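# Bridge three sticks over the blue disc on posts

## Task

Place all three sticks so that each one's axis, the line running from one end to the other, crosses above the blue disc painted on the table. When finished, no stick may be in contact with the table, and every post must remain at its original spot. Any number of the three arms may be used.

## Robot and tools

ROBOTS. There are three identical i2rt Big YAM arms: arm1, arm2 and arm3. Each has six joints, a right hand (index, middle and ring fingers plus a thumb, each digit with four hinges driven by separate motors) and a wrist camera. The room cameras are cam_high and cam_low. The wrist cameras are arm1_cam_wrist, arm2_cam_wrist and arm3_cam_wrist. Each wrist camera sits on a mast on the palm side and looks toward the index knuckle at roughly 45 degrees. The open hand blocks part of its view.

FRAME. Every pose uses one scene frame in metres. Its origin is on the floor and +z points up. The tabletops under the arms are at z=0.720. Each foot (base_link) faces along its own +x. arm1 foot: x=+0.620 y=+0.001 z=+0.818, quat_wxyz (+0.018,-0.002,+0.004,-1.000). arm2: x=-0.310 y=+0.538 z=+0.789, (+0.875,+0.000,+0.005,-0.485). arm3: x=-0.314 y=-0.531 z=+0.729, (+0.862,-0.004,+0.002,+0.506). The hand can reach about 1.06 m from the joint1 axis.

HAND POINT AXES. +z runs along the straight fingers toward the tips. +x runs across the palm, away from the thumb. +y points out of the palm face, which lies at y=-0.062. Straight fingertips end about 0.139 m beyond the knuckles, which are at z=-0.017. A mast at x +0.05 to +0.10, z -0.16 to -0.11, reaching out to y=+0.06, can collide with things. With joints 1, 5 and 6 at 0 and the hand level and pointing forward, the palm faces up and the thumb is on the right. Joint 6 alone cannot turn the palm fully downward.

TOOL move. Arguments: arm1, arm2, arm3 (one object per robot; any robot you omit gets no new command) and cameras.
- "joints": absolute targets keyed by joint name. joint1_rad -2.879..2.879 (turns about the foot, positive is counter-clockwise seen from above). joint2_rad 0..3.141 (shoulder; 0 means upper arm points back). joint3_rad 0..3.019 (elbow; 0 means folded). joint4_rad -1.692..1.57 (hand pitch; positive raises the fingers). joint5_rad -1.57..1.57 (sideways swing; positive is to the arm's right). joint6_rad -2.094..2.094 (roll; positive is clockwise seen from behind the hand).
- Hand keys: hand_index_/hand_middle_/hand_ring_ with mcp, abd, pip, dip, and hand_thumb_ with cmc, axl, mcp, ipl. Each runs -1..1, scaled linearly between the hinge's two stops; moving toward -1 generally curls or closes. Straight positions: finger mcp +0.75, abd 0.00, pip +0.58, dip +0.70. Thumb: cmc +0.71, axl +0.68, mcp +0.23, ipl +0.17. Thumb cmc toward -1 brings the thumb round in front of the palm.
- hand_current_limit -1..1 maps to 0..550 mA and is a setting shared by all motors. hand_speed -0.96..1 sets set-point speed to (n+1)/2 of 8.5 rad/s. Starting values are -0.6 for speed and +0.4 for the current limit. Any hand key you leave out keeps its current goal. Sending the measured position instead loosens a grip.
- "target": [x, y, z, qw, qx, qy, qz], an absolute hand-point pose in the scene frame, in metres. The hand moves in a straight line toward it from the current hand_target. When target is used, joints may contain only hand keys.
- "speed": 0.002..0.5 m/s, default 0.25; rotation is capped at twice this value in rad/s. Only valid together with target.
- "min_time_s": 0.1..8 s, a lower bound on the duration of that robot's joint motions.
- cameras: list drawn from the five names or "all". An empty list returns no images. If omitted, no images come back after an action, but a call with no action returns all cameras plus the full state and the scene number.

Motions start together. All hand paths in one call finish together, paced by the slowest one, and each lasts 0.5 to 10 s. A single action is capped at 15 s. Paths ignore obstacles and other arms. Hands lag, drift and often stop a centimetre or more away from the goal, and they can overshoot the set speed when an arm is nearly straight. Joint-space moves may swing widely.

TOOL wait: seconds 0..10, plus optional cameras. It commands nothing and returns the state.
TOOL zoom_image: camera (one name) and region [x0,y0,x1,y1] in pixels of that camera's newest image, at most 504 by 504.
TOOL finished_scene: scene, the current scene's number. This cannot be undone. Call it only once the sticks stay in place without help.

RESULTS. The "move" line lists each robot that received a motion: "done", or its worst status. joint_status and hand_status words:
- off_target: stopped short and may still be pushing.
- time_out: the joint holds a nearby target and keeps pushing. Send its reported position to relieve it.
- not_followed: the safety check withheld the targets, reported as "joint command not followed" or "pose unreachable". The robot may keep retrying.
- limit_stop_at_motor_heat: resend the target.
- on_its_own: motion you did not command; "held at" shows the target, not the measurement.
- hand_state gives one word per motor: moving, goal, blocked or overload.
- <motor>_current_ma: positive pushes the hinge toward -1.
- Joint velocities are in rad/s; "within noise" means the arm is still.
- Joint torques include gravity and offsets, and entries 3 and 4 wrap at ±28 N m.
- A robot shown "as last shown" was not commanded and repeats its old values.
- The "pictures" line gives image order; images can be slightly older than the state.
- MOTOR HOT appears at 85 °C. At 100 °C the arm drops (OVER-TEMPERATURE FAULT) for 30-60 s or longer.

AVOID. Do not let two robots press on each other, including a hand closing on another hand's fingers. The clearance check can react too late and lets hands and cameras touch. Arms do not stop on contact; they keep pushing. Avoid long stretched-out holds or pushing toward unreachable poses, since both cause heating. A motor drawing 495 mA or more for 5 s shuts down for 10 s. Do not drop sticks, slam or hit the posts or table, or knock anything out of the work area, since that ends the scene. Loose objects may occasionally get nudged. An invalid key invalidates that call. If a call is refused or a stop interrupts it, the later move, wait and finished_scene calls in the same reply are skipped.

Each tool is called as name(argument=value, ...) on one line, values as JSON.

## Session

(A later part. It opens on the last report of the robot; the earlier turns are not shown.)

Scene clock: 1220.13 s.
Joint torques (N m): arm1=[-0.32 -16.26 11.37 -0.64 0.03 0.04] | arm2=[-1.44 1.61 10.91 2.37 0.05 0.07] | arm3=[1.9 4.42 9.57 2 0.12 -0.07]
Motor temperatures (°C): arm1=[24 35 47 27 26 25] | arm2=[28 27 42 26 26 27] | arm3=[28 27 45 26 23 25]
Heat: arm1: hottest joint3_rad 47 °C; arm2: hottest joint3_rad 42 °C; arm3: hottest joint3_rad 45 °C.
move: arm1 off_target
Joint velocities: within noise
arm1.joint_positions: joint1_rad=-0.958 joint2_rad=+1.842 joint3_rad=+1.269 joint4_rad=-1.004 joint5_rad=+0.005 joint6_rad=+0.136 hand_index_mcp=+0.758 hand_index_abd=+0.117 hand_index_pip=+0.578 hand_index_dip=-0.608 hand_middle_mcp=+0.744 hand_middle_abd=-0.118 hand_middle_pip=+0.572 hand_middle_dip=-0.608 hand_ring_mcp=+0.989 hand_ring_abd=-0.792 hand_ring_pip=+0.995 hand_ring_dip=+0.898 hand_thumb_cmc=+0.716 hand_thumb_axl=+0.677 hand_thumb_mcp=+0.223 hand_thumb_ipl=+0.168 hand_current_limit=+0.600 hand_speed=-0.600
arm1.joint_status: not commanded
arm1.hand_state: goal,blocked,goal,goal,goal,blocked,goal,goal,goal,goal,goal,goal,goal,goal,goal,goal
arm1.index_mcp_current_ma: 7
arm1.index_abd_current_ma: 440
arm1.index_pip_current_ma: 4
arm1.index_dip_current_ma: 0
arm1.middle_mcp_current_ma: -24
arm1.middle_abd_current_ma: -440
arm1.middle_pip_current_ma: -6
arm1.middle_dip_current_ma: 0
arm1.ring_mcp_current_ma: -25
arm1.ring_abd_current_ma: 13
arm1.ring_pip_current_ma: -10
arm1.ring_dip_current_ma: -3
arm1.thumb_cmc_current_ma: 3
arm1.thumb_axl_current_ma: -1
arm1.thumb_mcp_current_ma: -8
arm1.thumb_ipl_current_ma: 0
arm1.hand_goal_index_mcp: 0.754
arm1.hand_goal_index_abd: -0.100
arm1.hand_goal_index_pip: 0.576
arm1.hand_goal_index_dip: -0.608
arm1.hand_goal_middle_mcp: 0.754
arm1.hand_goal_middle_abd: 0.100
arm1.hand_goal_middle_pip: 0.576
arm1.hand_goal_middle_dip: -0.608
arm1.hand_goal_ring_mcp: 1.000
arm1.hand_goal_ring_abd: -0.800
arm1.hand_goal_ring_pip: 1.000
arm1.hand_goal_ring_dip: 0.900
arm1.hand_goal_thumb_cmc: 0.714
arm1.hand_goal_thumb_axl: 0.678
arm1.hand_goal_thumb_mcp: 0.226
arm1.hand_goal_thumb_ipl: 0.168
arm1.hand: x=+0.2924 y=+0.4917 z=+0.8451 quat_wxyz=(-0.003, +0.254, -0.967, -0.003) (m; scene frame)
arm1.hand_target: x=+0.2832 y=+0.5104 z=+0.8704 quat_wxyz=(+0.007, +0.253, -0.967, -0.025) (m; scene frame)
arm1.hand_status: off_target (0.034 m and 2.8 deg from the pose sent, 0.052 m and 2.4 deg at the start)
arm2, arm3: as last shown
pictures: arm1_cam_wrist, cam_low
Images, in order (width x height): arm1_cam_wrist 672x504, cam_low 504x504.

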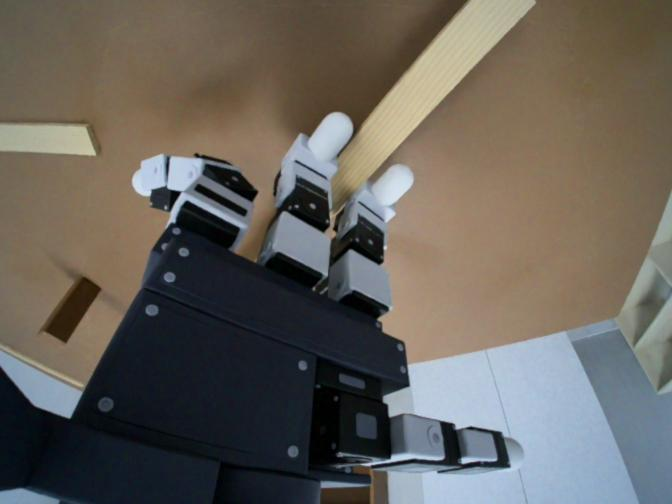

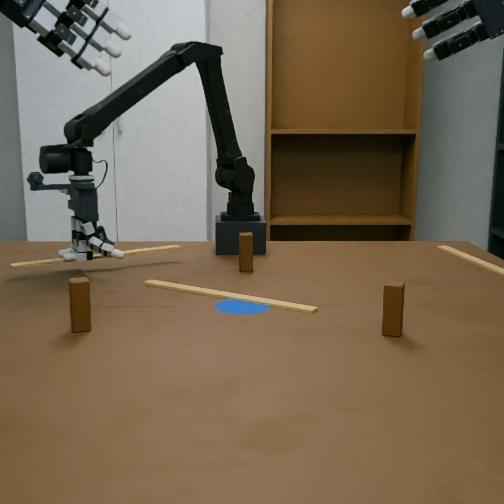

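move(arm1={"target": [0.284, 0.510, 0.835, -0.0066, -0.2512, 0.9677, 0.0253], "speed": 0.06})

move(arm1={"target": [0.284, 0.507, 0.815, -0.0066, -0.2512, 0.9677, 0.0253], "speed": 0.04}, cameras=["cam_low"])

zoom_image(camera="cam_low", region=[0, 180, 180, 300])

Scene clock: 1304.63 s.
Joint torques (N m): arm1=[-0.15 -14.62 8.35 0.54 0.13 0.09] | arm2=[-1.55 1.67 10.89 2.43 0.04 0.07] | arm3=[1.96 3.31 9.46 1.95 0.12 -0.05]
Motor temperatures (°C): arm1=[24 37 48 27 26 25] | arm2=[28 27 42 26 26 27] | arm3=[28 27 45 26 23 25]
Heat: arm1: hottest joint3_rad 48 °C; arm2: hottest joint3_rad 42 °C; arm3: hottest joint3_rad 45 °C.
move: arm1 done
Joint velocities: within noise
arm1.joint_positions: joint1_rad=-0.958 joint2_rad=+1.864 joint3_rad=+1.269 joint4_rad=-0.941 joint5_rad=+0.005 joint6_rad=+0.136 hand_index_mcp=+0.758 hand_index_abd=+0.117 hand_index_pip=+0.578 hand_index_dip=-0.608 hand_middle_mcp=+0.744 hand_middle_abd=-0.118 hand_middle_pip=+0.572 hand_middle_dip=-0.608 hand_ring_mcp=+0.989 hand_ring_abd=-0.792 hand_ring_pip=+0.995 hand_ring_dip=+0.898 hand_thumb_cmc=+0.716 hand_thumb_axl=+0.677 hand_thumb_mcp=+0.223 hand_thumb_ipl=+0.168 hand_current_limit=+0.600 hand_speed=-0.600
arm1.joint_status: not commanded
arm1.hand_state: goal,blocked,goal,goal,goal,blocked,goal,goal,goal,goal,goal,goal,goal,goal,goal,goal
arm1.index_mcp_current_ma: 7
arm1.index_abd_current_ma: 440
arm1.index_pip_current_ma: 4
arm1.index_dip_current_ma: 0
arm1.middle_mcp_current_ma: -24
arm1.middle_abd_current_ma: -440
arm1.middle_pip_current_ma: -6
arm1.middle_dip_current_ma: 0
arm1.ring_mcp_current_ma: -25
arm1.ring_abd_current_ma: 13
arm1.ring_pip_current_ma: -10
arm1.ring_dip_current_ma: -3
arm1.thumb_cmc_current_ma: 3
arm1.thumb_axl_current_ma: -1
arm1.thumb_mcp_current_ma: -8
arm1.thumb_ipl_current_ma: 0
arm1.hand_goal_index_mcp: 0.754
arm1.hand_goal_index_abd: -0.100
arm1.hand_goal_index_pip: 0.576
arm1.hand_goal_index_dip: -0.608
arm1.hand_goal_middle_mcp: 0.754
arm1.hand_goal_middle_abd: 0.100
arm1.hand_goal_middle_pip: 0.576
arm1.hand_goal_middle_dip: -0.608
arm1.hand_goal_ring_mcp: 1.000
arm1.hand_goal_ring_abd: -0.800
arm1.hand_goal_ring_pip: 1.000
arm1.hand_goal_ring_dip: 0.900
arm1.hand_goal_thumb_cmc: 0.714
arm1.hand_goal_thumb_axl: 0.678
arm1.hand_goal_thumb_mcp: 0.226
arm1.hand_goal_thumb_ipl: 0.168
arm1.hand: x=+0.2845 y=+0.5022 z=+0.8382 quat_wxyz=(+0.005, +0.254, -0.967, -0.022) (m; scene frame)
arm1.hand_target: x=+0.2841 y=+0.5098 z=+0.8348 quat_wxyz=(+0.006, +0.251, -0.968, -0.025) (m; scene frame)
arm1.hand_status: done (0.008 m and 0.5 deg from the pose sent, 0.023 m and 2.8 deg at the start)
arm2, arm3: as last shown
pictures: none

Scene clock: 1305.67 s.
Joint torques (N m): arm1=[0.09 -14.74 6.48 0.7 0.12 0.12] | arm2=[-1.44 1.61 10.85 2.41 0.05 0.06] | arm3=[1.73 3.31 9.73 2.02 0.12 -0.13]
Motor temperatures (°C): arm1=[24 37 48 27 26 25] | arm2=[28 27 42 26 26 27] | arm3=[28 27 45 26 23 25]
Heat: arm1: hottest joint3_rad 48 °C; arm2: hottest joint3_rad 42 °C; arm3: hottest joint3_rad 45 °C.
move: arm1 off_target
Joint velocities: within noise
arm1.joint_positions: joint1_rad=-0.958 joint2_rad=+1.886 joint3_rad=+1.269 joint4_rad=-0.894 joint5_rad=+0.005 joint6_rad=+0.148 hand_index_mcp=+0.758 hand_index_abd=+0.117 hand_index_pip=+0.578 hand_index_dip=-0.608 hand_middle_mcp=+0.744 hand_middle_abd=-0.118 hand_middle_pip=+0.573 hand_middle_dip=-0.608 hand_ring_mcp=+0.989 hand_ring_abd=-0.792 hand_ring_pip=+0.995 hand_ring_dip=+0.898 hand_thumb_cmc=+0.716 hand_thumb_axl=+0.677 hand_thumb_mcp=+0.223 hand_thumb_ipl=+0.168 hand_current_limit=+0.600 hand_speed=-0.600
arm1.joint_status: not commanded
arm1.hand_state: goal,blocked,goal,goal,goal,blocked,goal,goal,goal,goal,goal,goal,goal,goal,goal,goal
arm1.index_mcp_current_ma: 8
arm1.index_abd_current_ma: 440
arm1.index_pip_current_ma: 4
arm1.index_dip_current_ma: 0
arm1.middle_mcp_current_ma: -24
arm1.middle_abd_current_ma: -440
arm1.middle_pip_current_ma: -5
arm1.middle_dip_current_ma: 0
arm1.ring_mcp_current_ma: -25
arm1.ring_abd_current_ma: 13
arm1.ring_pip_current_ma: -10
arm1.ring_dip_current_ma: -3
arm1.thumb_cmc_current_ma: 3
arm1.thumb_axl_current_ma: -1
arm1.thumb_mcp_current_ma: -8
arm1.thumb_ipl_current_ma: 0
arm1.hand_goal_index_mcp: 0.754
arm1.hand_goal_index_abd: -0.100
arm1.hand_goal_index_pip: 0.576
arm1.hand_goal_index_dip: -0.608
arm1.hand_goal_middle_mcp: 0.754
arm1.hand_goal_middle_abd: 0.100
arm1.hand_goal_middle_pip: 0.576
arm1.hand_goal_middle_dip: -0.608
arm1.hand_goal_ring_mcp: 1.000
arm1.hand_goal_ring_abd: -0.800
arm1.hand_goal_ring_pip: 1.000
arm1.hand_goal_ring_dip: 0.900
arm1.hand_goal_thumb_cmc: 0.714
arm1.hand_goal_thumb_axl: 0.678
arm1.hand_goal_thumb_mcp: 0.226
arm1.hand_goal_thumb_ipl: 0.168
arm1.hand: x=+0.2801 y=+0.5096 z=+0.8298 quat_wxyz=(+0.010, +0.247, -0.968, -0.033) (m; scene frame)
arm1.hand_target: x=+0.2850 y=+0.5072 z=+0.8153 quat_wxyz=(+0.007, +0.245, -0.969, -0.026) (m; scene frame)
arm1.hand_status: off_target (0.015 m and 1.1 deg from the pose sent, 0.024 m and 0.5 deg at the start)
arm2.joint_positions: joint1_rad=-0.236 joint2_rad=+0.633 joint3_rad=+1.346 joint4_rad=-1.359 joint5_rad=-0.103 joint6_rad=+1.070 hand_index_mcp=+0.754 hand_index_abd=+0.000 hand_index_pip=+0.577 hand_index_dip=+0.696 hand_middle_mcp=+0.754 hand_middle_abd=+0.000 hand_middle_pip=+0.577 hand_middle_dip=+0.696 hand_ring_mcp=+0.754 hand_ring_abd=+0.000 hand_ring_pip=+0.577 hand_ring_dip=+0.696 hand_thumb_cmc=+0.714 hand_thumb_axl=+0.677 hand_thumb_mcp=+0.226 hand_thumb_ipl=+0.168 hand_current_limit=+0.400 hand_speed=-0.600
arm2.joint_status: not commanded
arm2.hand_state: goal,goal,goal,goal,goal,goal,goal,goal,goal,goal,goal,goal,goal,goal,goal,goal
arm2.index_mcp_current_ma: 0
arm2.index_abd_current_ma: 0
arm2.index_pip_current_ma: 1
arm2.index_dip_current_ma: 0
arm2.middle_mcp_current_ma: 0
arm2.middle_abd_current_ma: 0
arm2.middle_pip_current_ma: 1
arm2.middle_dip_current_ma: 0
arm2.ring_mcp_current_ma: 0
arm2.ring_abd_current_ma: 0
arm2.ring_pip_current_ma: 1
arm2.ring_dip_current_ma: 0
arm2.thumb_cmc_current_ma: 0
arm2.thumb_axl_current_ma: -1
arm2.thumb_mcp_current_ma: -1
arm2.thumb_ipl_current_ma: 0
arm2.hand_goal_index_mcp: 0.754
arm2.hand_goal_index_abd: 0.000
arm2.hand_goal_index_pip: 0.576
arm2.hand_goal_index_dip: 0.696
arm2.hand_goal_middle_mcp: 0.754
arm2.hand_goal_middle_abd: 0.000
arm2.hand_goal_middle_pip: 0.576
arm2.hand_goal_middle_dip: 0.696
arm2.hand_goal_ring_mcp: 0.754
arm2.hand_goal_ring_abd: 0.000
arm2.hand_goal_ring_pip: 0.576
arm2.hand_goal_ring_dip: 0.696
arm2.hand_goal_thumb_cmc: 0.714
arm2.hand_goal_thumb_axl: 0.678
arm2.hand_goal_thumb_mcp: 0.226
arm2.hand_goal_thumb_ipl: 0.168
arm2.hand: x=-0.2867 y=+0.2657 z=+1.3096 quat_wxyz=(+0.312, +0.843, -0.304, +0.316) (m; scene frame)
arm2.hand_target: x=-0.2872 y=+0.2675 z=+1.3238 quat_wxyz=(+0.323, +0.836, -0.301, +0.325) (m; scene frame)
arm2.hand_status: not commanded
arm3.joint_positions: joint1_rad=-0.248 joint2_rad=+0.524 joint3_rad=+1.344 joint4_rad=-1.154 joint5_rad=+0.108 joint6_rad=+1.160 hand_index_mcp=+0.755 hand_index_abd=+0.001 hand_index_pip=+0.577 hand_index_dip=+0.696 hand_middle_mcp=+0.755 hand_middle_abd=+0.001 hand_middle_pip=+0.577 hand_middle_dip=+0.696 hand_ring_mcp=+0.755 hand_ring_abd=+0.001 hand_ring_pip=+0.577 hand_ring_dip=+0.696 hand_thumb_cmc=+0.715 hand_thumb_axl=+0.677 hand_thumb_mcp=+0.226 hand_thumb_ipl=+0.168 hand_current_limit=+0.400 hand_speed=-0.600
arm3.joint_status: not commanded
arm3.hand_state: goal,goal,goal,goal,goal,goal,goal,goal,goal,goal,goal,goal,goal,goal,goal,goal
arm3.index_mcp_current_ma: 1
arm3.index_abd_current_ma: 0
arm3.index_pip_current_ma: 0
arm3.index_dip_current_ma: 0
arm3.middle_mcp_current_ma: 1
arm3.middle_abd_current_ma: 0
arm3.middle_pip_current_ma: 0
arm3.middle_dip_current_ma: 0
arm3.ring_mcp_current_ma: 1
arm3.ring_abd_current_ma: 0
arm3.ring_pip_current_ma: 0
arm3.ring_dip_current_ma: 0
arm3.thumb_cmc_current_ma: 0
arm3.thumb_axl_current_ma: 0
arm3.thumb_mcp_current_ma: 0
arm3.thumb_ipl_current_ma: 0
arm3.hand_goal_index_mcp: 0.754
arm3.hand_goal_index_abd: 0.000
arm3.hand_goal_index_pip: 0.576
arm3.hand_goal_index_dip: 0.696
arm3.hand_goal_middle_mcp: 0.754
arm3.hand_goal_middle_abd: 0.000
arm3.hand_goal_middle_pip: 0.576
arm3.hand_goal_middle_dip: 0.696
arm3.hand_goal_ring_mcp: 0.754
arm3.hand_goal_ring_abd: 0.000
arm3.hand_goal_ring_pip: 0.576
arm3.hand_goal_ring_dip: 0.696
arm3.hand_goal_thumb_cmc: 0.714
arm3.hand_goal_thumb_axl: 0.678
arm3.hand_goal_thumb_mcp: 0.226
arm3.hand_goal_thumb_ipl: 0.168
arm3.hand: x=-0.0891 y=-0.4405 z=+1.3218 quat_wxyz=(-0.069, +0.684, +0.444, +0.575) (m; scene frame)
arm3.hand_target: x=-0.0923 y=-0.4439 z=+1.3317 quat_wxyz=(-0.072, +0.679, +0.440, +0.584) (m; scene frame)
arm3.hand_status: not commanded
pictures: cam_low
Images, in order (width x height): cam_low 504x504.

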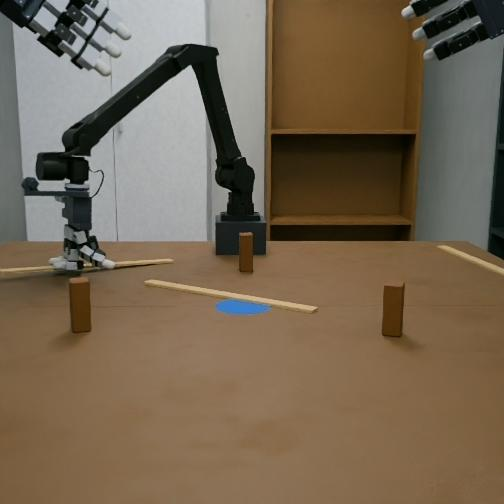

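Scaled by 2.800 from the camera's 504x504 image, which has a finer 720x720 frame.

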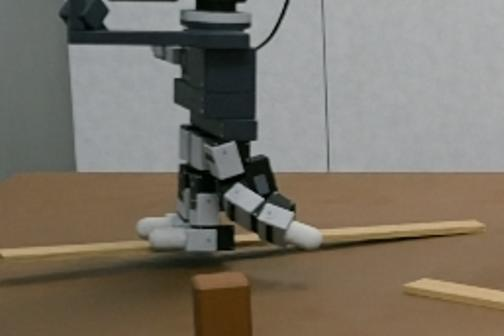

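move(arm1={"target": [0.285, 0.506, 0.80, -0.0066, -0.2512, 0.9677, 0.0253], "speed": 0.04})

move(arm1={"joints": {"hand_index_abd": 0.2, "hand_middle_abd": -0.2}})

move(arm1={"target": [0.32, 0.4435, 0.87, -0.0066, -0.2512, 0.9677, 0.0253], "speed": 0.15}, cameras=["cam_low", "cam_high", "arm1_cam_wrist"])

zoom_image(camera="cam_high", region=[110, 60, 250, 200])

Scene clock: 1312.97 s.
Joint torques (N m): arm1=[0.15 -14.51 6.34 0.72 0.12 0] | arm2=[-1.55 1.55 10.92 2.47 0.04 0.08] | arm3=[0.97 4.19 9.61 2 0.11 -0.12]
Motor temperatures (°C): arm1=[24 37 47 27 26 25] | arm2=[28 27 42 26 26 27] | arm3=[28 27 45 26 23 25]
Heat: arm1: hottest joint3_rad 47 °C; arm2: hottest joint3_rad 42 °C; arm3: hottest joint3_rad 45 °C.
move: arm1 off_target
Joint velocities: within noise
arm1.joint_positions: joint1_rad=-0.958 joint2_rad=+1.902 joint3_rad=+1.253 joint4_rad=-0.860 joint5_rad=+0.005 joint6_rad=+0.148 hand_index_mcp=+0.761 hand_index_abd=+0.115 hand_index_pip=+0.580 hand_index_dip=-0.606 hand_middle_mcp=+0.747 hand_middle_abd=-0.118 hand_middle_pip=+0.576 hand_middle_dip=-0.607 hand_ring_mcp=+0.990 hand_ring_abd=-0.793 hand_ring_pip=+0.995 hand_ring_dip=+0.898 hand_thumb_cmc=+0.716 hand_thumb_axl=+0.677 hand_thumb_mcp=+0.222 hand_thumb_ipl=+0.168 hand_current_limit=+0.600 hand_speed=-0.600
arm1.joint_status: not commanded
arm1.hand_state: goal,blocked,goal,goal,goal,blocked,goal,goal,goal,goal,goal,goal,goal,goal,goal,goal
arm1.index_mcp_current_ma: 15
arm1.index_abd_current_ma: 440
arm1.index_pip_current_ma: 8
arm1.index_dip_current_ma: 2
arm1.middle_mcp_current_ma: -14
arm1.middle_abd_current_ma: -440
arm1.middle_pip_current_ma: 0
arm1.middle_dip_current_ma: 1
arm1.ring_mcp_current_ma: -25
arm1.ring_abd_current_ma: 13
arm1.ring_pip_current_ma: -10
arm1.ring_dip_current_ma: -3
arm1.thumb_cmc_current_ma: 3
arm1.thumb_axl_current_ma: -1
arm1.thumb_mcp_current_ma: -8
arm1.thumb_ipl_current_ma: 0
arm1.hand_goal_index_mcp: 0.754
arm1.hand_goal_index_abd: -0.100
arm1.hand_goal_index_pip: 0.576
arm1.hand_goal_index_dip: -0.608
arm1.hand_goal_middle_mcp: 0.754
arm1.hand_goal_middle_abd: 0.100
arm1.hand_goal_middle_pip: 0.576
arm1.hand_goal_middle_dip: -0.608
arm1.hand_goal_ring_mcp: 1.000
arm1.hand_goal_ring_abd: -0.800
arm1.hand_goal_ring_pip: 1.000
arm1.hand_goal_ring_dip: 0.900
arm1.hand_goal_thumb_cmc: 0.714
arm1.hand_goal_thumb_axl: 0.678
arm1.hand_goal_thumb_mcp: 0.226
arm1.hand_goal_thumb_ipl: 0.168
arm1.hand: x=+0.2808 y=+0.5088 z=+0.8172 quat_wxyz=(+0.011, +0.247, -0.968, -0.034) (m; scene frame)
arm1.hand_target: x=+0.2854 y=+0.5054 z=+0.8004 quat_wxyz=(+0.006, +0.251, -0.968, -0.025) (m; scene frame)
arm1.hand_status: off_target (0.018 m and 1.2 deg from the pose sent, 0.030 m and 1.1 deg at the start)
arm2, arm3: as last shown
pictures: none

Scene clock: 1313.53 s.
Joint torques (N m): arm1=[0.15 -14.51 6.31 0.68 0.12 0] | arm2=[-1.55 1.55 10.91 2.43 0.04 0.06] | arm3=[1.32 3.14 9.55 2.03 0.13 -0.11]
Motor temperatures (°C): arm1=[24 37 47 27 26 25] | arm2=[28 27 42 26 26 27] | arm3=[28 27 45 26 23 25]
Heat: arm1: hottest joint3_rad 47 °C; arm2: hottest joint3_rad 42 °C; arm3: hottest joint3_rad 45 °C.
move: arm1 done
Joint velocities: within noise
arm1.joint_positions: joint1_rad=-0.958 joint2_rad=+1.902 joint3_rad=+1.253 joint4_rad=-0.858 joint5_rad=+0.005 joint6_rad=+0.148 hand_index_mcp=+0.761 hand_index_abd=+0.188 hand_index_pip=+0.580 hand_index_dip=-0.606 hand_middle_mcp=+0.752 hand_middle_abd=-0.194 hand_middle_pip=+0.576 hand_middle_dip=-0.607 hand_ring_mcp=+0.990 hand_ring_abd=-0.793 hand_ring_pip=+0.995 hand_ring_dip=+0.898 hand_thumb_cmc=+0.716 hand_thumb_axl=+0.677 hand_thumb_mcp=+0.222 hand_thumb_ipl=+0.168 hand_current_limit=+0.600 hand_speed=-0.600
arm1.joint_status: all done
arm1.hand_state: goal,goal,goal,goal,goal,goal,goal,goal,goal,goal,goal,goal,goal,goal,goal,goal
arm1.index_mcp_current_ma: 14
arm1.index_abd_current_ma: -22
arm1.index_pip_current_ma: 8
arm1.index_dip_current_ma: 2
arm1.middle_mcp_current_ma: -4
arm1.middle_abd_current_ma: 9
arm1.middle_pip_current_ma: 0
arm1.middle_dip_current_ma: 1
arm1.ring_mcp_current_ma: -25
arm1.ring_abd_current_ma: 13
arm1.ring_pip_current_ma: -10
arm1.ring_dip_current_ma: -3
arm1.thumb_cmc_current_ma: 3
arm1.thumb_axl_current_ma: -1
arm1.thumb_mcp_current_ma: -8
arm1.thumb_ipl_current_ma: 0
arm1.hand_goal_index_mcp: 0.754
arm1.hand_goal_index_abd: 0.200
arm1.hand_goal_index_pip: 0.576
arm1.hand_goal_index_dip: -0.608
arm1.hand_goal_middle_mcp: 0.754
arm1.hand_goal_middle_abd: -0.200
arm1.hand_goal_middle_pip: 0.576
arm1.hand_goal_middle_dip: -0.608
arm1.hand_goal_ring_mcp: 1.000
arm1.hand_goal_ring_abd: -0.800
arm1.hand_goal_ring_pip: 1.000
arm1.hand_goal_ring_dip: 0.900
arm1.hand_goal_thumb_cmc: 0.714
arm1.hand_goal_thumb_axl: 0.678
arm1.hand_goal_thumb_mcp: 0.226
arm1.hand_goal_thumb_ipl: 0.168
arm1.hand: x=+0.2806 y=+0.5091 z=+0.8174 quat_wxyz=(+0.011, +0.247, -0.968, -0.035) (m; scene frame)
arm1.hand_target: x=+0.2853 y=+0.5054 z=+0.8004 quat_wxyz=(+0.006, +0.251, -0.968, -0.025) (m; scene frame)
arm1.hand_status: not commanded
arm2, arm3: as last shown
pictures: none

Scene clock: 1315.03 s.
Joint torques (N m): arm1=[1.14 -13.27 6.75 -0.32 0.18 0.2] | arm2=[-1.67 1.67 10.93 2.41 0.05 0.07] | arm3=[1.79 4.13 9.48 2.04 0.12 -0.11]
Motor temperatures (°C): arm1=[24 37 47 27 26 25] | arm2=[28 27 42 26 26 27] | arm3=[28 27 45 26 23 25]
Heat: arm1: hottest joint3_rad 47 °C; arm2: hottest joint3_rad 42 °C; arm3: hottest joint3_rad 45 °C.
move: arm1 off_target
Joint velocities: within noise
arm1.joint_positions: joint1_rad=-0.948 joint2_rad=+1.661 joint3_rad=+1.092 joint4_rad=-0.935 joint5_rad=+0.005 joint6_rad=+0.148 hand_index_mcp=+0.754 hand_index_abd=+0.195 hand_index_pip=+0.580 hand_index_dip=-0.606 hand_middle_mcp=+0.752 hand_middle_abd=-0.195 hand_middle_pip=+0.576 hand_middle_dip=-0.607 hand_ring_mcp=+0.990 hand_ring_abd=-0.793 hand_ring_pip=+0.995 hand_ring_dip=+0.898 hand_thumb_cmc=+0.716 hand_thumb_axl=+0.677 hand_thumb_mcp=+0.222 hand_thumb_ipl=+0.168 hand_current_limit=+0.600 hand_speed=-0.600
arm1.joint_status: not commanded
arm1.hand_state: goal,goal,goal,goal,goal,goal,goal,goal,goal,goal,goal,goal,goal,goal,goal,goal
arm1.index_mcp_current_ma: 0
arm1.index_abd_current_ma: -7
arm1.index_pip_current_ma: 6
arm1.index_dip_current_ma: 2
arm1.middle_mcp_current_ma: -4
arm1.middle_abd_current_ma: 8
arm1.middle_pip_current_ma: 0
arm1.middle_dip_current_ma: 1
arm1.ring_mcp_current_ma: -24
arm1.ring_abd_current_ma: 13
arm1.ring_pip_current_ma: -10
arm1.ring_dip_current_ma: -3
arm1.thumb_cmc_current_ma: 2
arm1.thumb_axl_current_ma: -1
arm1.thumb_mcp_current_ma: -8
arm1.thumb_ipl_current_ma: 0
arm1.hand_goal_index_mcp: 0.754
arm1.hand_goal_index_abd: 0.200
arm1.hand_goal_index_pip: 0.576
arm1.hand_goal_index_dip: -0.608
arm1.hand_goal_middle_mcp: 0.754
arm1.hand_goal_middle_abd: -0.200
arm1.hand_goal_middle_pip: 0.576
arm1.hand_goal_middle_dip: -0.608
arm1.hand_goal_ring_mcp: 1.000
arm1.hand_goal_ring_abd: -0.800
arm1.hand_goal_ring_pip: 1.000
arm1.hand_goal_ring_dip: 0.900
arm1.hand_goal_thumb_cmc: 0.714
arm1.hand_goal_thumb_axl: 0.678
arm1.hand_goal_thumb_mcp: 0.226
arm1.hand_goal_thumb_ipl: 0.168
arm1.hand: x=+0.3173 y=+0.4518 z=+0.8766 quat_wxyz=(+0.012, +0.252, -0.967, -0.036) (m; scene frame)
arm1.hand_target: x=+0.3201 y=+0.4437 z=+0.8701 quat_wxyz=(+0.007, +0.251, -0.968, -0.026) (m; scene frame)
arm1.hand_status: off_target (0.011 m and 1.4 deg from the pose sent, 0.093 m and 1.3 deg at the start)
arm2, arm3: as last shown
pictures: arm1_cam_wrist, cam_high, cam_low
Images, in order (width x height): arm1_cam_wrist 672x504, cam_high 504x504, cam_low 504x504.

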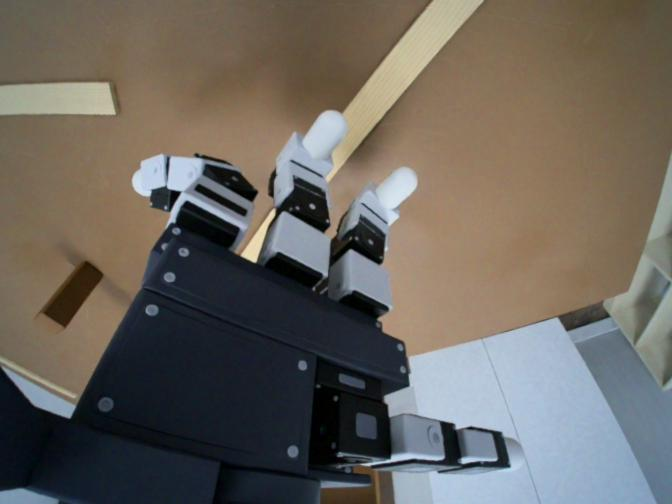

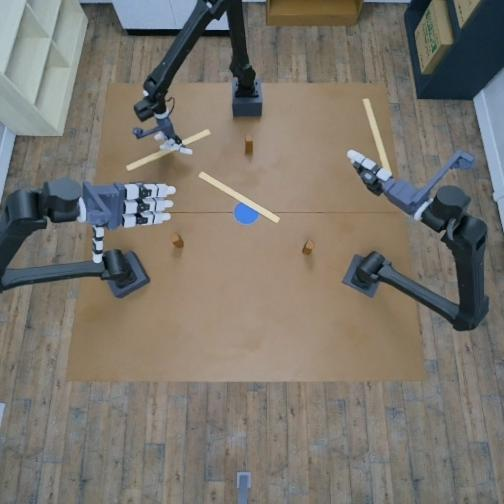

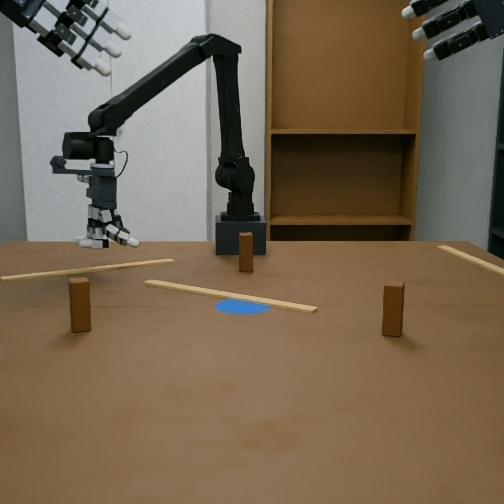

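Scaled by 3.600 from the camera's 504x504 image, which has a finer 720x720 frame.

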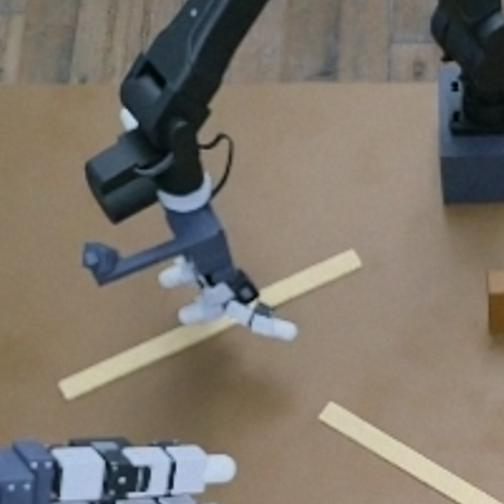

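move(arm1={"target": [0.329, 0.442, 0.83, -0.0061, -0.2317, 0.9725, 0.0255], "speed": 0.12})

move(arm1={"target": [0.329, 0.441, 0.80, -0.0061, -0.2317, 0.9725, 0.0255], "speed": 0.06})

move(arm1={"target": [0.329, 0.441, 0.787, -0.0061, -0.2317, 0.9725, 0.0255], "speed": 0.06}, cameras=["cam_low", "cam_high", "arm1_cam_wrist"])

zoom_image(camera="arm1_cam_wrist", region=[200, 50, 500, 300])

Scene clock: 1333.37 s.
Joint torques (N m): arm1=[0.56 -12.04 6.45 0.64 0.2 0.26] | arm2=[-1.44 1.67 10.86 2.41 0.05 0.06] | arm3=[2.08 3.96 9.51 2.1 0.14 -0.07]
Motor temperatures (°C): arm1=[24 36 46 27 26 25] | arm2=[28 27 42 26 26 27] | arm3=[28 27 45 26 23 25]
Heat: arm1: hottest joint3_rad 46 °C; arm2: hottest joint3_rad 42 °C; arm3: hottest joint3_rad 45 °C.
move: arm1 off_target
Joint velocities: within noise
arm1.joint_positions: joint1_rad=-0.948 joint2_rad=+1.700 joint3_rad=+1.031 joint4_rad=-0.848 joint5_rad=+0.006 joint6_rad=+0.177 hand_index_mcp=+0.754 hand_index_abd=+0.195 hand_index_pip=+0.579 hand_index_dip=-0.606 hand_middle_mcp=+0.752 hand_middle_abd=-0.195 hand_middle_pip=+0.576 hand_middle_dip=-0.607 hand_ring_mcp=+0.990 hand_ring_abd=-0.793 hand_ring_pip=+0.995 hand_ring_dip=+0.898 hand_thumb_cmc=+0.716 hand_thumb_axl=+0.677 hand_thumb_mcp=+0.222 hand_thumb_ipl=+0.168 hand_current_limit=+0.600 hand_speed=-0.600
arm1.joint_status: not commanded
arm1.hand_state: goal,goal,goal,goal,goal,goal,goal,goal,goal,goal,goal,goal,goal,goal,goal,goal
arm1.index_mcp_current_ma: 0
arm1.index_abd_current_ma: -7
arm1.index_pip_current_ma: 6
arm1.index_dip_current_ma: 2
arm1.middle_mcp_current_ma: -4
arm1.middle_abd_current_ma: 8
arm1.middle_pip_current_ma: 0
arm1.middle_dip_current_ma: 1
arm1.ring_mcp_current_ma: -24
arm1.ring_abd_current_ma: 13
arm1.ring_pip_current_ma: -10
arm1.ring_dip_current_ma: -3
arm1.thumb_cmc_current_ma: 2
arm1.thumb_axl_current_ma: -1
arm1.thumb_mcp_current_ma: -8
arm1.thumb_ipl_current_ma: 0
arm1.hand_goal_index_mcp: 0.754
arm1.hand_goal_index_abd: 0.200
arm1.hand_goal_index_pip: 0.576
arm1.hand_goal_index_dip: -0.608
arm1.hand_goal_middle_mcp: 0.754
arm1.hand_goal_middle_abd: -0.200
arm1.hand_goal_middle_pip: 0.576
arm1.hand_goal_middle_dip: -0.608
arm1.hand_goal_ring_mcp: 1.000
arm1.hand_goal_ring_abd: -0.800
arm1.hand_goal_ring_pip: 1.000
arm1.hand_goal_ring_dip: 0.900
arm1.hand_goal_thumb_cmc: 0.714
arm1.hand_goal_thumb_axl: 0.678
arm1.hand_goal_thumb_mcp: 0.226
arm1.hand_goal_thumb_ipl: 0.168
arm1.hand: x=+0.3264 y=+0.4445 z=+0.8402 quat_wxyz=(+0.009, +0.238, -0.971, -0.031) (m; scene frame)
arm1.hand_target: x=+0.3292 y=+0.4418 z=+0.8301 quat_wxyz=(+0.006, +0.232, -0.972, -0.025) (m; scene frame)
arm1.hand_status: off_target (0.011 m and 1.0 deg from the pose sent, 0.049 m and 2.8 deg at the start)
arm2, arm3: as last shown
pictures: none

Scene clock: 1334.47 s.
Joint torques (N m): arm1=[0.85 -11.11 5.7 0.92 0.16 0.24] | arm2=[-1.55 1.67 10.91 2.36 0.05 0.05] | arm3=[1.38 3.66 9.44 2.02 0.1 -0.1]
Motor temperatures (°C): arm1=[24 36 46 27 26 25] | arm2=[28 27 42 26 26 27] | arm3=[28 27 45 26 23 25]
Heat: arm1: hottest joint3_rad 46 °C; arm2: hottest joint3_rad 42 °C; arm3: hottest joint3_rad 45 °C.
move: arm1 off_target
Joint velocities: within noise
arm1.joint_positions: joint1_rad=-0.948 joint2_rad=+1.736 joint3_rad=+1.010 joint4_rad=-0.774 joint5_rad=+0.008 joint6_rad=+0.180 hand_index_mcp=+0.754 hand_index_abd=+0.195 hand_index_pip=+0.579 hand_index_dip=-0.606 hand_middle_mcp=+0.765 hand_middle_abd=-0.195 hand_middle_pip=+0.582 hand_middle_dip=-0.604 hand_ring_mcp=+0.990 hand_ring_abd=-0.793 hand_ring_pip=+0.995 hand_ring_dip=+0.898 hand_thumb_cmc=+0.716 hand_thumb_axl=+0.677 hand_thumb_mcp=+0.222 hand_thumb_ipl=+0.168 hand_current_limit=+0.600 hand_speed=-0.600
arm1.joint_status: not commanded
arm1.hand_state: goal,goal,goal,goal,goal,goal,goal,goal,goal,goal,goal,goal,goal,goal,goal,goal
arm1.index_mcp_current_ma: 0
arm1.index_abd_current_ma: -7
arm1.index_pip_current_ma: 5
arm1.index_dip_current_ma: 2
arm1.middle_mcp_current_ma: 25
arm1.middle_abd_current_ma: 8
arm1.middle_pip_current_ma: 12
arm1.middle_dip_current_ma: 8
arm1.ring_mcp_current_ma: -24
arm1.ring_abd_current_ma: 13
arm1.ring_pip_current_ma: -10
arm1.ring_dip_current_ma: -3
arm1.thumb_cmc_current_ma: 2
arm1.thumb_axl_current_ma: -1
arm1.thumb_mcp_current_ma: -10
arm1.thumb_ipl_current_ma: 0
arm1.hand_goal_index_mcp: 0.754
arm1.hand_goal_index_abd: 0.200
arm1.hand_goal_index_pip: 0.576
arm1.hand_goal_index_dip: -0.608
arm1.hand_goal_middle_mcp: 0.754
arm1.hand_goal_middle_abd: -0.200
arm1.hand_goal_middle_pip: 0.576
arm1.hand_goal_middle_dip: -0.608
arm1.hand_goal_ring_mcp: 1.000
arm1.hand_goal_ring_abd: -0.800
arm1.hand_goal_ring_pip: 1.000
arm1.hand_goal_ring_dip: 0.900
arm1.hand_goal_thumb_cmc: 0.714
arm1.hand_goal_thumb_axl: 0.678
arm1.hand_goal_thumb_mcp: 0.226
arm1.hand_goal_thumb_ipl: 0.168
arm1.hand: x=+0.3250 y=+0.4472 z=+0.8207 quat_wxyz=(+0.012, +0.236, -0.971, -0.038) (m; scene frame)
arm1.hand_target: x=+0.3296 y=+0.4406 z=+0.8007 quat_wxyz=(+0.006, +0.231, -0.973, -0.026) (m; scene frame)
arm1.hand_status: off_target (0.022 m and 1.7 deg from the pose sent, 0.040 m and 1.0 deg at the start)
arm2, arm3: as last shown
pictures: none

Scene clock: 1335.43 s.
Joint torques (N m): arm1=[0.91 -9.64 5.11 1.58 0.13 0.23] | arm2=[-1.67 1.73 10.91 2.41 0.05 0.06] | arm3=[1.55 4.19 9.51 2.03 0.11 -0.1]
Motor temperatures (°C): arm1=[24 36 46 27 26 25] | arm2=[28 27 42 26 26 27] | arm3=[28 27 45 26 23 25]
Heat: arm1: hottest joint3_rad 46 °C; arm2: hottest joint3_rad 42 °C; arm3: hottest joint3_rad 45 °C.
move: arm1 off_target
Joint velocities: within noise
arm1.joint_positions: joint1_rad=-0.948 joint2_rad=+1.736 joint3_rad=+1.006 joint4_rad=-0.756 joint5_rad=+0.008 joint6_rad=+0.180 hand_index_mcp=+0.754 hand_index_abd=+0.195 hand_index_pip=+0.579 hand_index_dip=-0.606 hand_middle_mcp=+0.791 hand_middle_abd=-0.191 hand_middle_pip=+0.595 hand_middle_dip=-0.603 hand_ring_mcp=+0.990 hand_ring_abd=-0.793 hand_ring_pip=+0.995 hand_ring_dip=+0.898 hand_thumb_cmc=+0.716 hand_thumb_axl=+0.677 hand_thumb_mcp=+0.222 hand_thumb_ipl=+0.168 hand_current_limit=+0.600 hand_speed=-0.600
arm1.joint_status: not commanded
arm1.hand_state: goal,goal,goal,goal,blocked,goal,goal,goal,goal,goal,goal,goal,goal,goal,goal,goal
arm1.index_mcp_current_ma: 0
arm1.index_abd_current_ma: -7
arm1.index_pip_current_ma: 5
arm1.index_dip_current_ma: 2
arm1.middle_mcp_current_ma: 121
arm1.middle_abd_current_ma: 16
arm1.middle_pip_current_ma: 49
arm1.middle_dip_current_ma: 9
arm1.ring_mcp_current_ma: -24
arm1.ring_abd_current_ma: 13
arm1.ring_pip_current_ma: -10
arm1.ring_dip_current_ma: -3
arm1.thumb_cmc_current_ma: 2
arm1.thumb_axl_current_ma: -1
arm1.thumb_mcp_current_ma: -10
arm1.thumb_ipl_current_ma: 0
arm1.hand_goal_index_mcp: 0.754
arm1.hand_goal_index_abd: 0.200
arm1.hand_goal_index_pip: 0.576
arm1.hand_goal_index_dip: -0.608
arm1.hand_goal_middle_mcp: 0.754
arm1.hand_goal_middle_abd: -0.200
arm1.hand_goal_middle_pip: 0.576
arm1.hand_goal_middle_dip: -0.608
arm1.hand_goal_ring_mcp: 1.000
arm1.hand_goal_ring_abd: -0.800
arm1.hand_goal_ring_pip: 1.000
arm1.hand_goal_ring_dip: 0.900
arm1.hand_goal_thumb_cmc: 0.714
arm1.hand_goal_thumb_axl: 0.678
arm1.hand_goal_thumb_mcp: 0.226
arm1.hand_goal_thumb_ipl: 0.168
arm1.hand: x=+0.3233 y=+0.4494 z=+0.8210 quat_wxyz=(+0.015, +0.236, -0.971, -0.045) (m; scene frame)
arm1.hand_target: x=+0.3302 y=+0.4393 z=+0.7888 quat_wxyz=(+0.006, +0.232, -0.972, -0.025) (m; scene frame)
arm1.hand_status: off_target (0.035 m and 2.5 deg from the pose sent, 0.034 m and 1.7 deg at the start)
arm2, arm3: as last shown
pictures: arm1_cam_wrist, cam_high, cam_low
Images, in order (width x height): arm1_cam_wrist 672x504, cam_high 504x504, cam_low 504x504.

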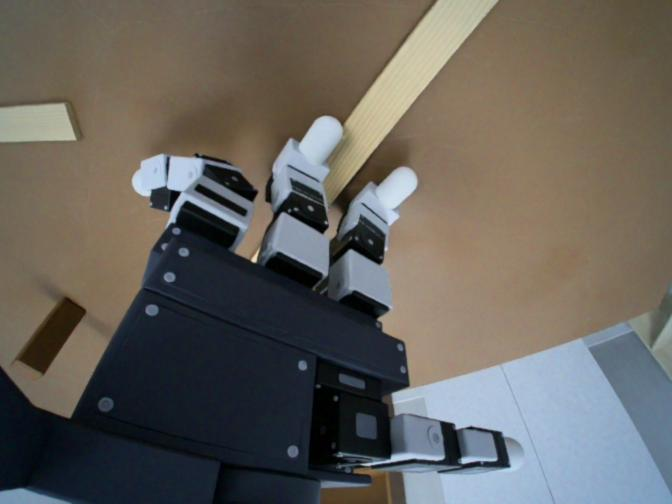

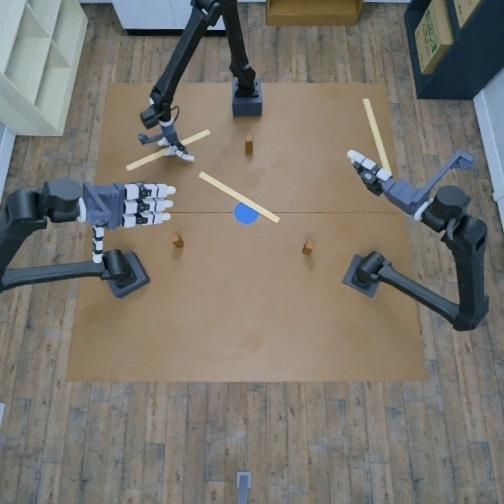

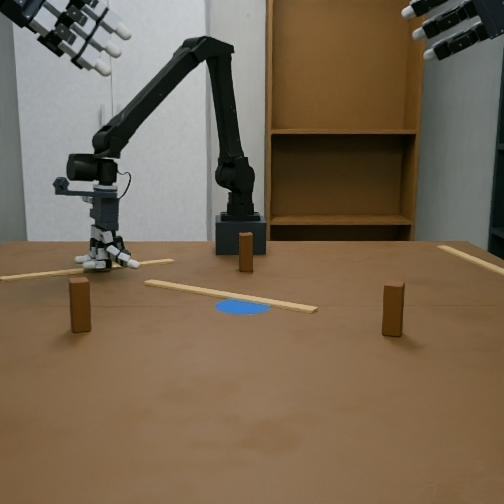

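Scaled by 1.680 from the camera's 672x504 image, which has a finer 960x720 frame.

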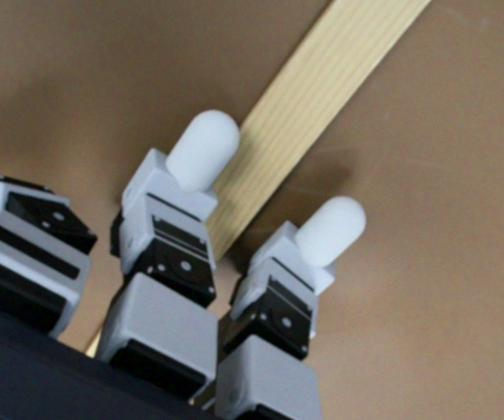

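move(arm1={"target": [0.323, 0.441, 0.83, -0.0061, -0.2317, 0.9725, 0.0255], "speed": 0.12, "joints": {"hand_index_abd": 0.22, "hand_middle_abd": -0.22}})

move(arm1={"target": [0.323, 0.438, 0.80, -0.0061, -0.2317, 0.9725, 0.0255], "speed": 0.08}, cameras=["cam_low", "cam_high", "arm1_cam_wrist"])

zoom_image(camera="arm1_cam_wrist", region=[200, 50, 500, 300])

Scene clock: 1350.07 s.
Joint torques (N m): arm1=[1.55 -13.68 8.61 -0.7 0.12 0.24] | arm2=[-1.44 1.67 10.89 2.41 0.04 0.06] | arm3=[1.26 4.01 9.63 2.07 0.14 -0.09]
Motor temperatures (°C): arm1=[24 35 44 27 26 25] | arm2=[28 27 42 26 26 27] | arm3=[27 27 45 26 23 25]
Heat: arm1: hottest joint3_rad 44 °C; arm2: hottest joint3_rad 42 °C; arm3: hottest joint3_rad 45 °C.
move: arm1 off_target
Joint velocities: within noise
arm1.joint_positions: joint1_rad=-0.943 joint2_rad=+1.728 joint3_rad=+1.006 joint4_rad=-0.826 joint5_rad=+0.008 joint6_rad=+0.182 hand_index_mcp=+0.754 hand_index_abd=+0.215 hand_index_pip=+0.579 hand_index_dip=-0.606 hand_middle_mcp=+0.749 hand_middle_abd=-0.216 hand_middle_pip=+0.575 hand_middle_dip=-0.604 hand_ring_mcp=+0.990 hand_ring_abd=-0.793 hand_ring_pip=+0.995 hand_ring_dip=+0.898 hand_thumb_cmc=+0.716 hand_thumb_axl=+0.677 hand_thumb_mcp=+0.222 hand_thumb_ipl=+0.168 hand_current_limit=+0.600 hand_speed=-0.600
arm1.joint_status: all done
arm1.hand_state: goal,goal,goal,goal,goal,goal,goal,goal,goal,goal,goal,goal,goal,goal,goal,goal
arm1.index_mcp_current_ma: 0
arm1.index_abd_current_ma: -8
arm1.index_pip_current_ma: 5
arm1.index_dip_current_ma: 2
arm1.middle_mcp_current_ma: -10
arm1.middle_abd_current_ma: 6
arm1.middle_pip_current_ma: -2
arm1.middle_dip_current_ma: 7
arm1.ring_mcp_current_ma: -24
arm1.ring_abd_current_ma: 13
arm1.ring_pip_current_ma: -10
arm1.ring_dip_current_ma: -3
arm1.thumb_cmc_current_ma: 2
arm1.thumb_axl_current_ma: -1
arm1.thumb_mcp_current_ma: -10
arm1.thumb_ipl_current_ma: 0
arm1.hand_goal_index_mcp: 0.754
arm1.hand_goal_index_abd: 0.220
arm1.hand_goal_index_pip: 0.576
arm1.hand_goal_index_dip: -0.608
arm1.hand_goal_middle_mcp: 0.754
arm1.hand_goal_middle_abd: -0.220
arm1.hand_goal_middle_pip: 0.576
arm1.hand_goal_middle_dip: -0.608
arm1.hand_goal_ring_mcp: 1.000
arm1.hand_goal_ring_abd: -0.800
arm1.hand_goal_ring_pip: 1.000
arm1.hand_goal_ring_dip: 0.900
arm1.hand_goal_thumb_cmc: 0.714
arm1.hand_goal_thumb_axl: 0.678
arm1.hand_goal_thumb_mcp: 0.226
arm1.hand_goal_thumb_ipl: 0.168
arm1.hand: x=+0.3310 y=+0.4352 z=+0.8184 quat_wxyz=(+0.002, +0.238, -0.971, -0.017) (m; scene frame)
arm1.hand_target: x=+0.3223 y=+0.4407 z=+0.8303 quat_wxyz=(+0.007, +0.236, -0.971, -0.026) (m; scene frame)
arm1.hand_status: off_target (0.015 m and 1.4 deg from the pose sent, 0.012 m and 2.5 deg at the start)
arm2, arm3: as last shown
pictures: none

Scene clock: 1351.13 s.
Joint torques (N m): arm1=[1.08 -11.58 6.23 0.77 0.13 0.24] | arm2=[-1.55 1.73 10.89 2.41 0.04 0.06] | arm3=[1.96 4.37 9.63 2.07 0.14 -0.08]
Motor temperatures (°C): arm1=[24 35 44 27 26 25] | arm2=[28 27 42 26 26 27] | arm3=[27 27 45 26 23 25]
Heat: arm1: hottest joint3_rad 44 °C; arm2: hottest joint3_rad 42 °C; arm3: hottest joint3_rad 45 °C.
move: arm1 off_target
Joint velocities: within noise
arm1.joint_positions: joint1_rad=-0.937 joint2_rad=+1.746 joint3_rad=+1.006 joint4_rad=-0.772 joint5_rad=+0.013 joint6_rad=+0.191 hand_index_mcp=+0.758 hand_index_abd=+0.217 hand_index_pip=+0.583 hand_index_dip=-0.606 hand_middle_mcp=+0.757 hand_middle_abd=-0.218 hand_middle_pip=+0.578 hand_middle_dip=-0.604 hand_ring_mcp=+0.990 hand_ring_abd=-0.793 hand_ring_pip=+0.995 hand_ring_dip=+0.898 hand_thumb_cmc=+0.716 hand_thumb_axl=+0.677 hand_thumb_mcp=+0.222 hand_thumb_ipl=+0.168 hand_current_limit=+0.600 hand_speed=-0.600
arm1.joint_status: not commanded
arm1.hand_state: goal,goal,goal,goal,goal,goal,goal,goal,goal,goal,goal,goal,goal,goal,goal,goal
arm1.index_mcp_current_ma: 8
arm1.index_abd_current_ma: -5
arm1.index_pip_current_ma: 15
arm1.index_dip_current_ma: 2
arm1.middle_mcp_current_ma: 4
arm1.middle_abd_current_ma: 3
arm1.middle_pip_current_ma: 4
arm1.middle_dip_current_ma: 7
arm1.ring_mcp_current_ma: -24
arm1.ring_abd_current_ma: 13
arm1.ring_pip_current_ma: -10
arm1.ring_dip_current_ma: -3
arm1.thumb_cmc_current_ma: 2
arm1.thumb_axl_current_ma: -1
arm1.thumb_mcp_current_ma: -10
arm1.thumb_ipl_current_ma: 0
arm1.hand_goal_index_mcp: 0.754
arm1.hand_goal_index_abd: 0.220
arm1.hand_goal_index_pip: 0.576
arm1.hand_goal_index_dip: -0.608
arm1.hand_goal_middle_mcp: 0.754
arm1.hand_goal_middle_abd: -0.220
arm1.hand_goal_middle_pip: 0.576
arm1.hand_goal_middle_dip: -0.608
arm1.hand_goal_ring_mcp: 1.000
arm1.hand_goal_ring_abd: -0.800
arm1.hand_goal_ring_pip: 1.000
arm1.hand_goal_ring_dip: 0.900
arm1.hand_goal_thumb_cmc: 0.714
arm1.hand_goal_thumb_axl: 0.678
arm1.hand_goal_thumb_mcp: 0.226
arm1.hand_goal_thumb_ipl: 0.168
arm1.hand: x=+0.3233 y=+0.4426 z=+0.8146 quat_wxyz=(+0.007, +0.237, -0.971, -0.034) (m; scene frame)
arm1.hand_target: x=+0.3237 y=+0.4379 z=+0.8004 quat_wxyz=(+0.004, +0.233, -0.972, -0.026) (m; scene frame)
arm1.hand_status: off_target (0.015 m and 1.1 deg from the pose sent, 0.020 m and 1.4 deg at the start)
arm2.joint_positions: joint1_rad=-0.236 joint2_rad=+0.633 joint3_rad=+1.346 joint4_rad=-1.359 joint5_rad=-0.103 joint6_rad=+1.070 hand_index_mcp=+0.754 hand_index_abd=+0.000 hand_index_pip=+0.577 hand_index_dip=+0.696 hand_middle_mcp=+0.754 hand_middle_abd=+0.000 hand_middle_pip=+0.577 hand_middle_dip=+0.696 hand_ring_mcp=+0.754 hand_ring_abd=+0.000 hand_ring_pip=+0.577 hand_ring_dip=+0.696 hand_thumb_cmc=+0.714 hand_thumb_axl=+0.677 hand_thumb_mcp=+0.226 hand_thumb_ipl=+0.168 hand_current_limit=+0.400 hand_speed=-0.600
arm2.joint_status: not commanded
arm2.hand_state: goal,goal,goal,goal,goal,goal,goal,goal,goal,goal,goal,goal,goal,goal,goal,goal
arm2.index_mcp_current_ma: 0
arm2.index_abd_current_ma: 0
arm2.index_pip_current_ma: 1
arm2.index_dip_current_ma: 0
arm2.middle_mcp_current_ma: 0
arm2.middle_abd_current_ma: 0
arm2.middle_pip_current_ma: 1
arm2.middle_dip_current_ma: 0
arm2.ring_mcp_current_ma: 0
arm2.ring_abd_current_ma: 0
arm2.ring_pip_current_ma: 1
arm2.ring_dip_current_ma: 0
arm2.thumb_cmc_current_ma: 0
arm2.thumb_axl_current_ma: -1
arm2.thumb_mcp_current_ma: -1
arm2.thumb_ipl_current_ma: 0
arm2.hand_goal_index_mcp: 0.754
arm2.hand_goal_index_abd: 0.000
arm2.hand_goal_index_pip: 0.576
arm2.hand_goal_index_dip: 0.696
arm2.hand_goal_middle_mcp: 0.754
arm2.hand_goal_middle_abd: 0.000
arm2.hand_goal_middle_pip: 0.576
arm2.hand_goal_middle_dip: 0.696
arm2.hand_goal_ring_mcp: 0.754
arm2.hand_goal_ring_abd: 0.000
arm2.hand_goal_ring_pip: 0.576
arm2.hand_goal_ring_dip: 0.696
arm2.hand_goal_thumb_cmc: 0.714
arm2.hand_goal_thumb_axl: 0.678
arm2.hand_goal_thumb_mcp: 0.226
arm2.hand_goal_thumb_ipl: 0.168
arm2.hand: x=-0.2867 y=+0.2657 z=+1.3096 quat_wxyz=(+0.312, +0.843, -0.304, +0.316) (m; scene frame)
arm2.hand_target: x=-0.2872 y=+0.2675 z=+1.3238 quat_wxyz=(+0.323, +0.836, -0.301, +0.325) (m; scene frame)
arm2.hand_status: not commanded
arm3.joint_positions: joint1_rad=-0.248 joint2_rad=+0.524 joint3_rad=+1.344 joint4_rad=-1.154 joint5_rad=+0.108 joint6_rad=+1.160 hand_index_mcp=+0.755 hand_index_abd=+0.001 hand_index_pip=+0.577 hand_index_dip=+0.696 hand_middle_mcp=+0.755 hand_middle_abd=+0.001 hand_middle_pip=+0.577 hand_middle_dip=+0.696 hand_ring_mcp=+0.755 hand_ring_abd=+0.001 hand_ring_pip=+0.577 hand_ring_dip=+0.696 hand_thumb_cmc=+0.715 hand_thumb_axl=+0.677 hand_thumb_mcp=+0.226 hand_thumb_ipl=+0.168 hand_current_limit=+0.400 hand_speed=-0.600
arm3.joint_status: not commanded
arm3.hand_state: goal,goal,goal,goal,goal,goal,goal,goal,goal,goal,goal,goal,goal,goal,goal,goal
arm3.index_mcp_current_ma: 1
arm3.index_abd_current_ma: 0
arm3.index_pip_current_ma: 0
arm3.index_dip_current_ma: 0
arm3.middle_mcp_current_ma: 1
arm3.middle_abd_current_ma: 0
arm3.middle_pip_current_ma: 0
arm3.middle_dip_current_ma: 0
arm3.ring_mcp_current_ma: 1
arm3.ring_abd_current_ma: 0
arm3.ring_pip_current_ma: 0
arm3.ring_dip_current_ma: 0
arm3.thumb_cmc_current_ma: 0
arm3.thumb_axl_current_ma: 0
arm3.thumb_mcp_current_ma: 0
arm3.thumb_ipl_current_ma: 0
arm3.hand_goal_index_mcp: 0.754
arm3.hand_goal_index_abd: 0.000
arm3.hand_goal_index_pip: 0.576
arm3.hand_goal_index_dip: 0.696
arm3.hand_goal_middle_mcp: 0.754
arm3.hand_goal_middle_abd: 0.000
arm3.hand_goal_middle_pip: 0.576
arm3.hand_goal_middle_dip: 0.696
arm3.hand_goal_ring_mcp: 0.754
arm3.hand_goal_ring_abd: 0.000
arm3.hand_goal_ring_pip: 0.576
arm3.hand_goal_ring_dip: 0.696
arm3.hand_goal_thumb_cmc: 0.714
arm3.hand_goal_thumb_axl: 0.678
arm3.hand_goal_thumb_mcp: 0.226
arm3.hand_goal_thumb_ipl: 0.168
arm3.hand: x=-0.0891 y=-0.4405 z=+1.3218 quat_wxyz=(-0.069, +0.684, +0.444, +0.575) (m; scene frame)
arm3.hand_target: x=-0.0923 y=-0.4439 z=+1.3317 quat_wxyz=(-0.072, +0.679, +0.440, +0.584) (m; scene frame)
arm3.hand_status: not commanded
pictures: arm1_cam_wrist, cam_high, cam_low
Images, in order (width x height): arm1_cam_wrist 672x504, cam_high 504x504, cam_low 504x504.

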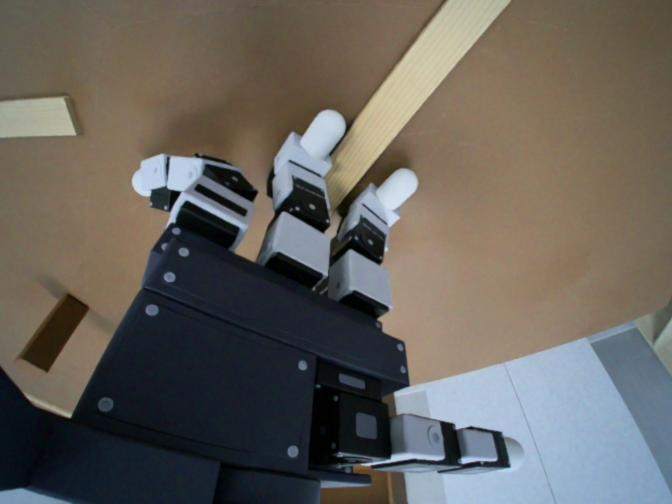

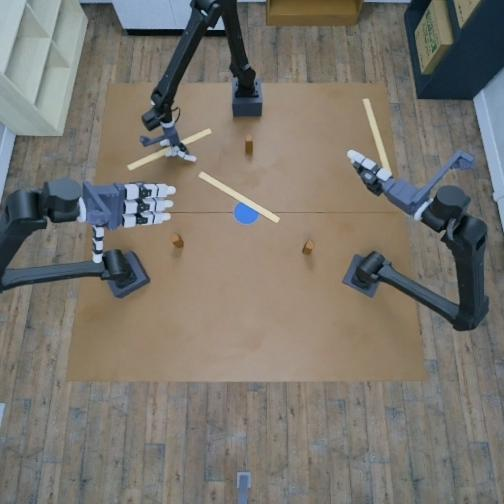

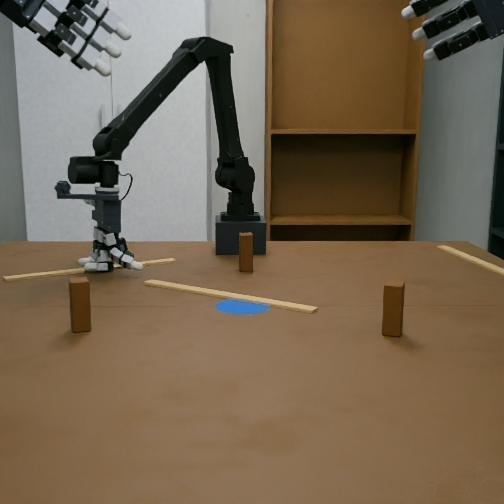

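Scaled by 1.680 from the camera's 672x504 image, which has a finer 960x720 frame.

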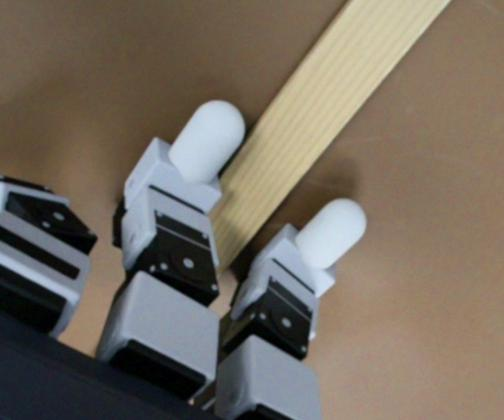

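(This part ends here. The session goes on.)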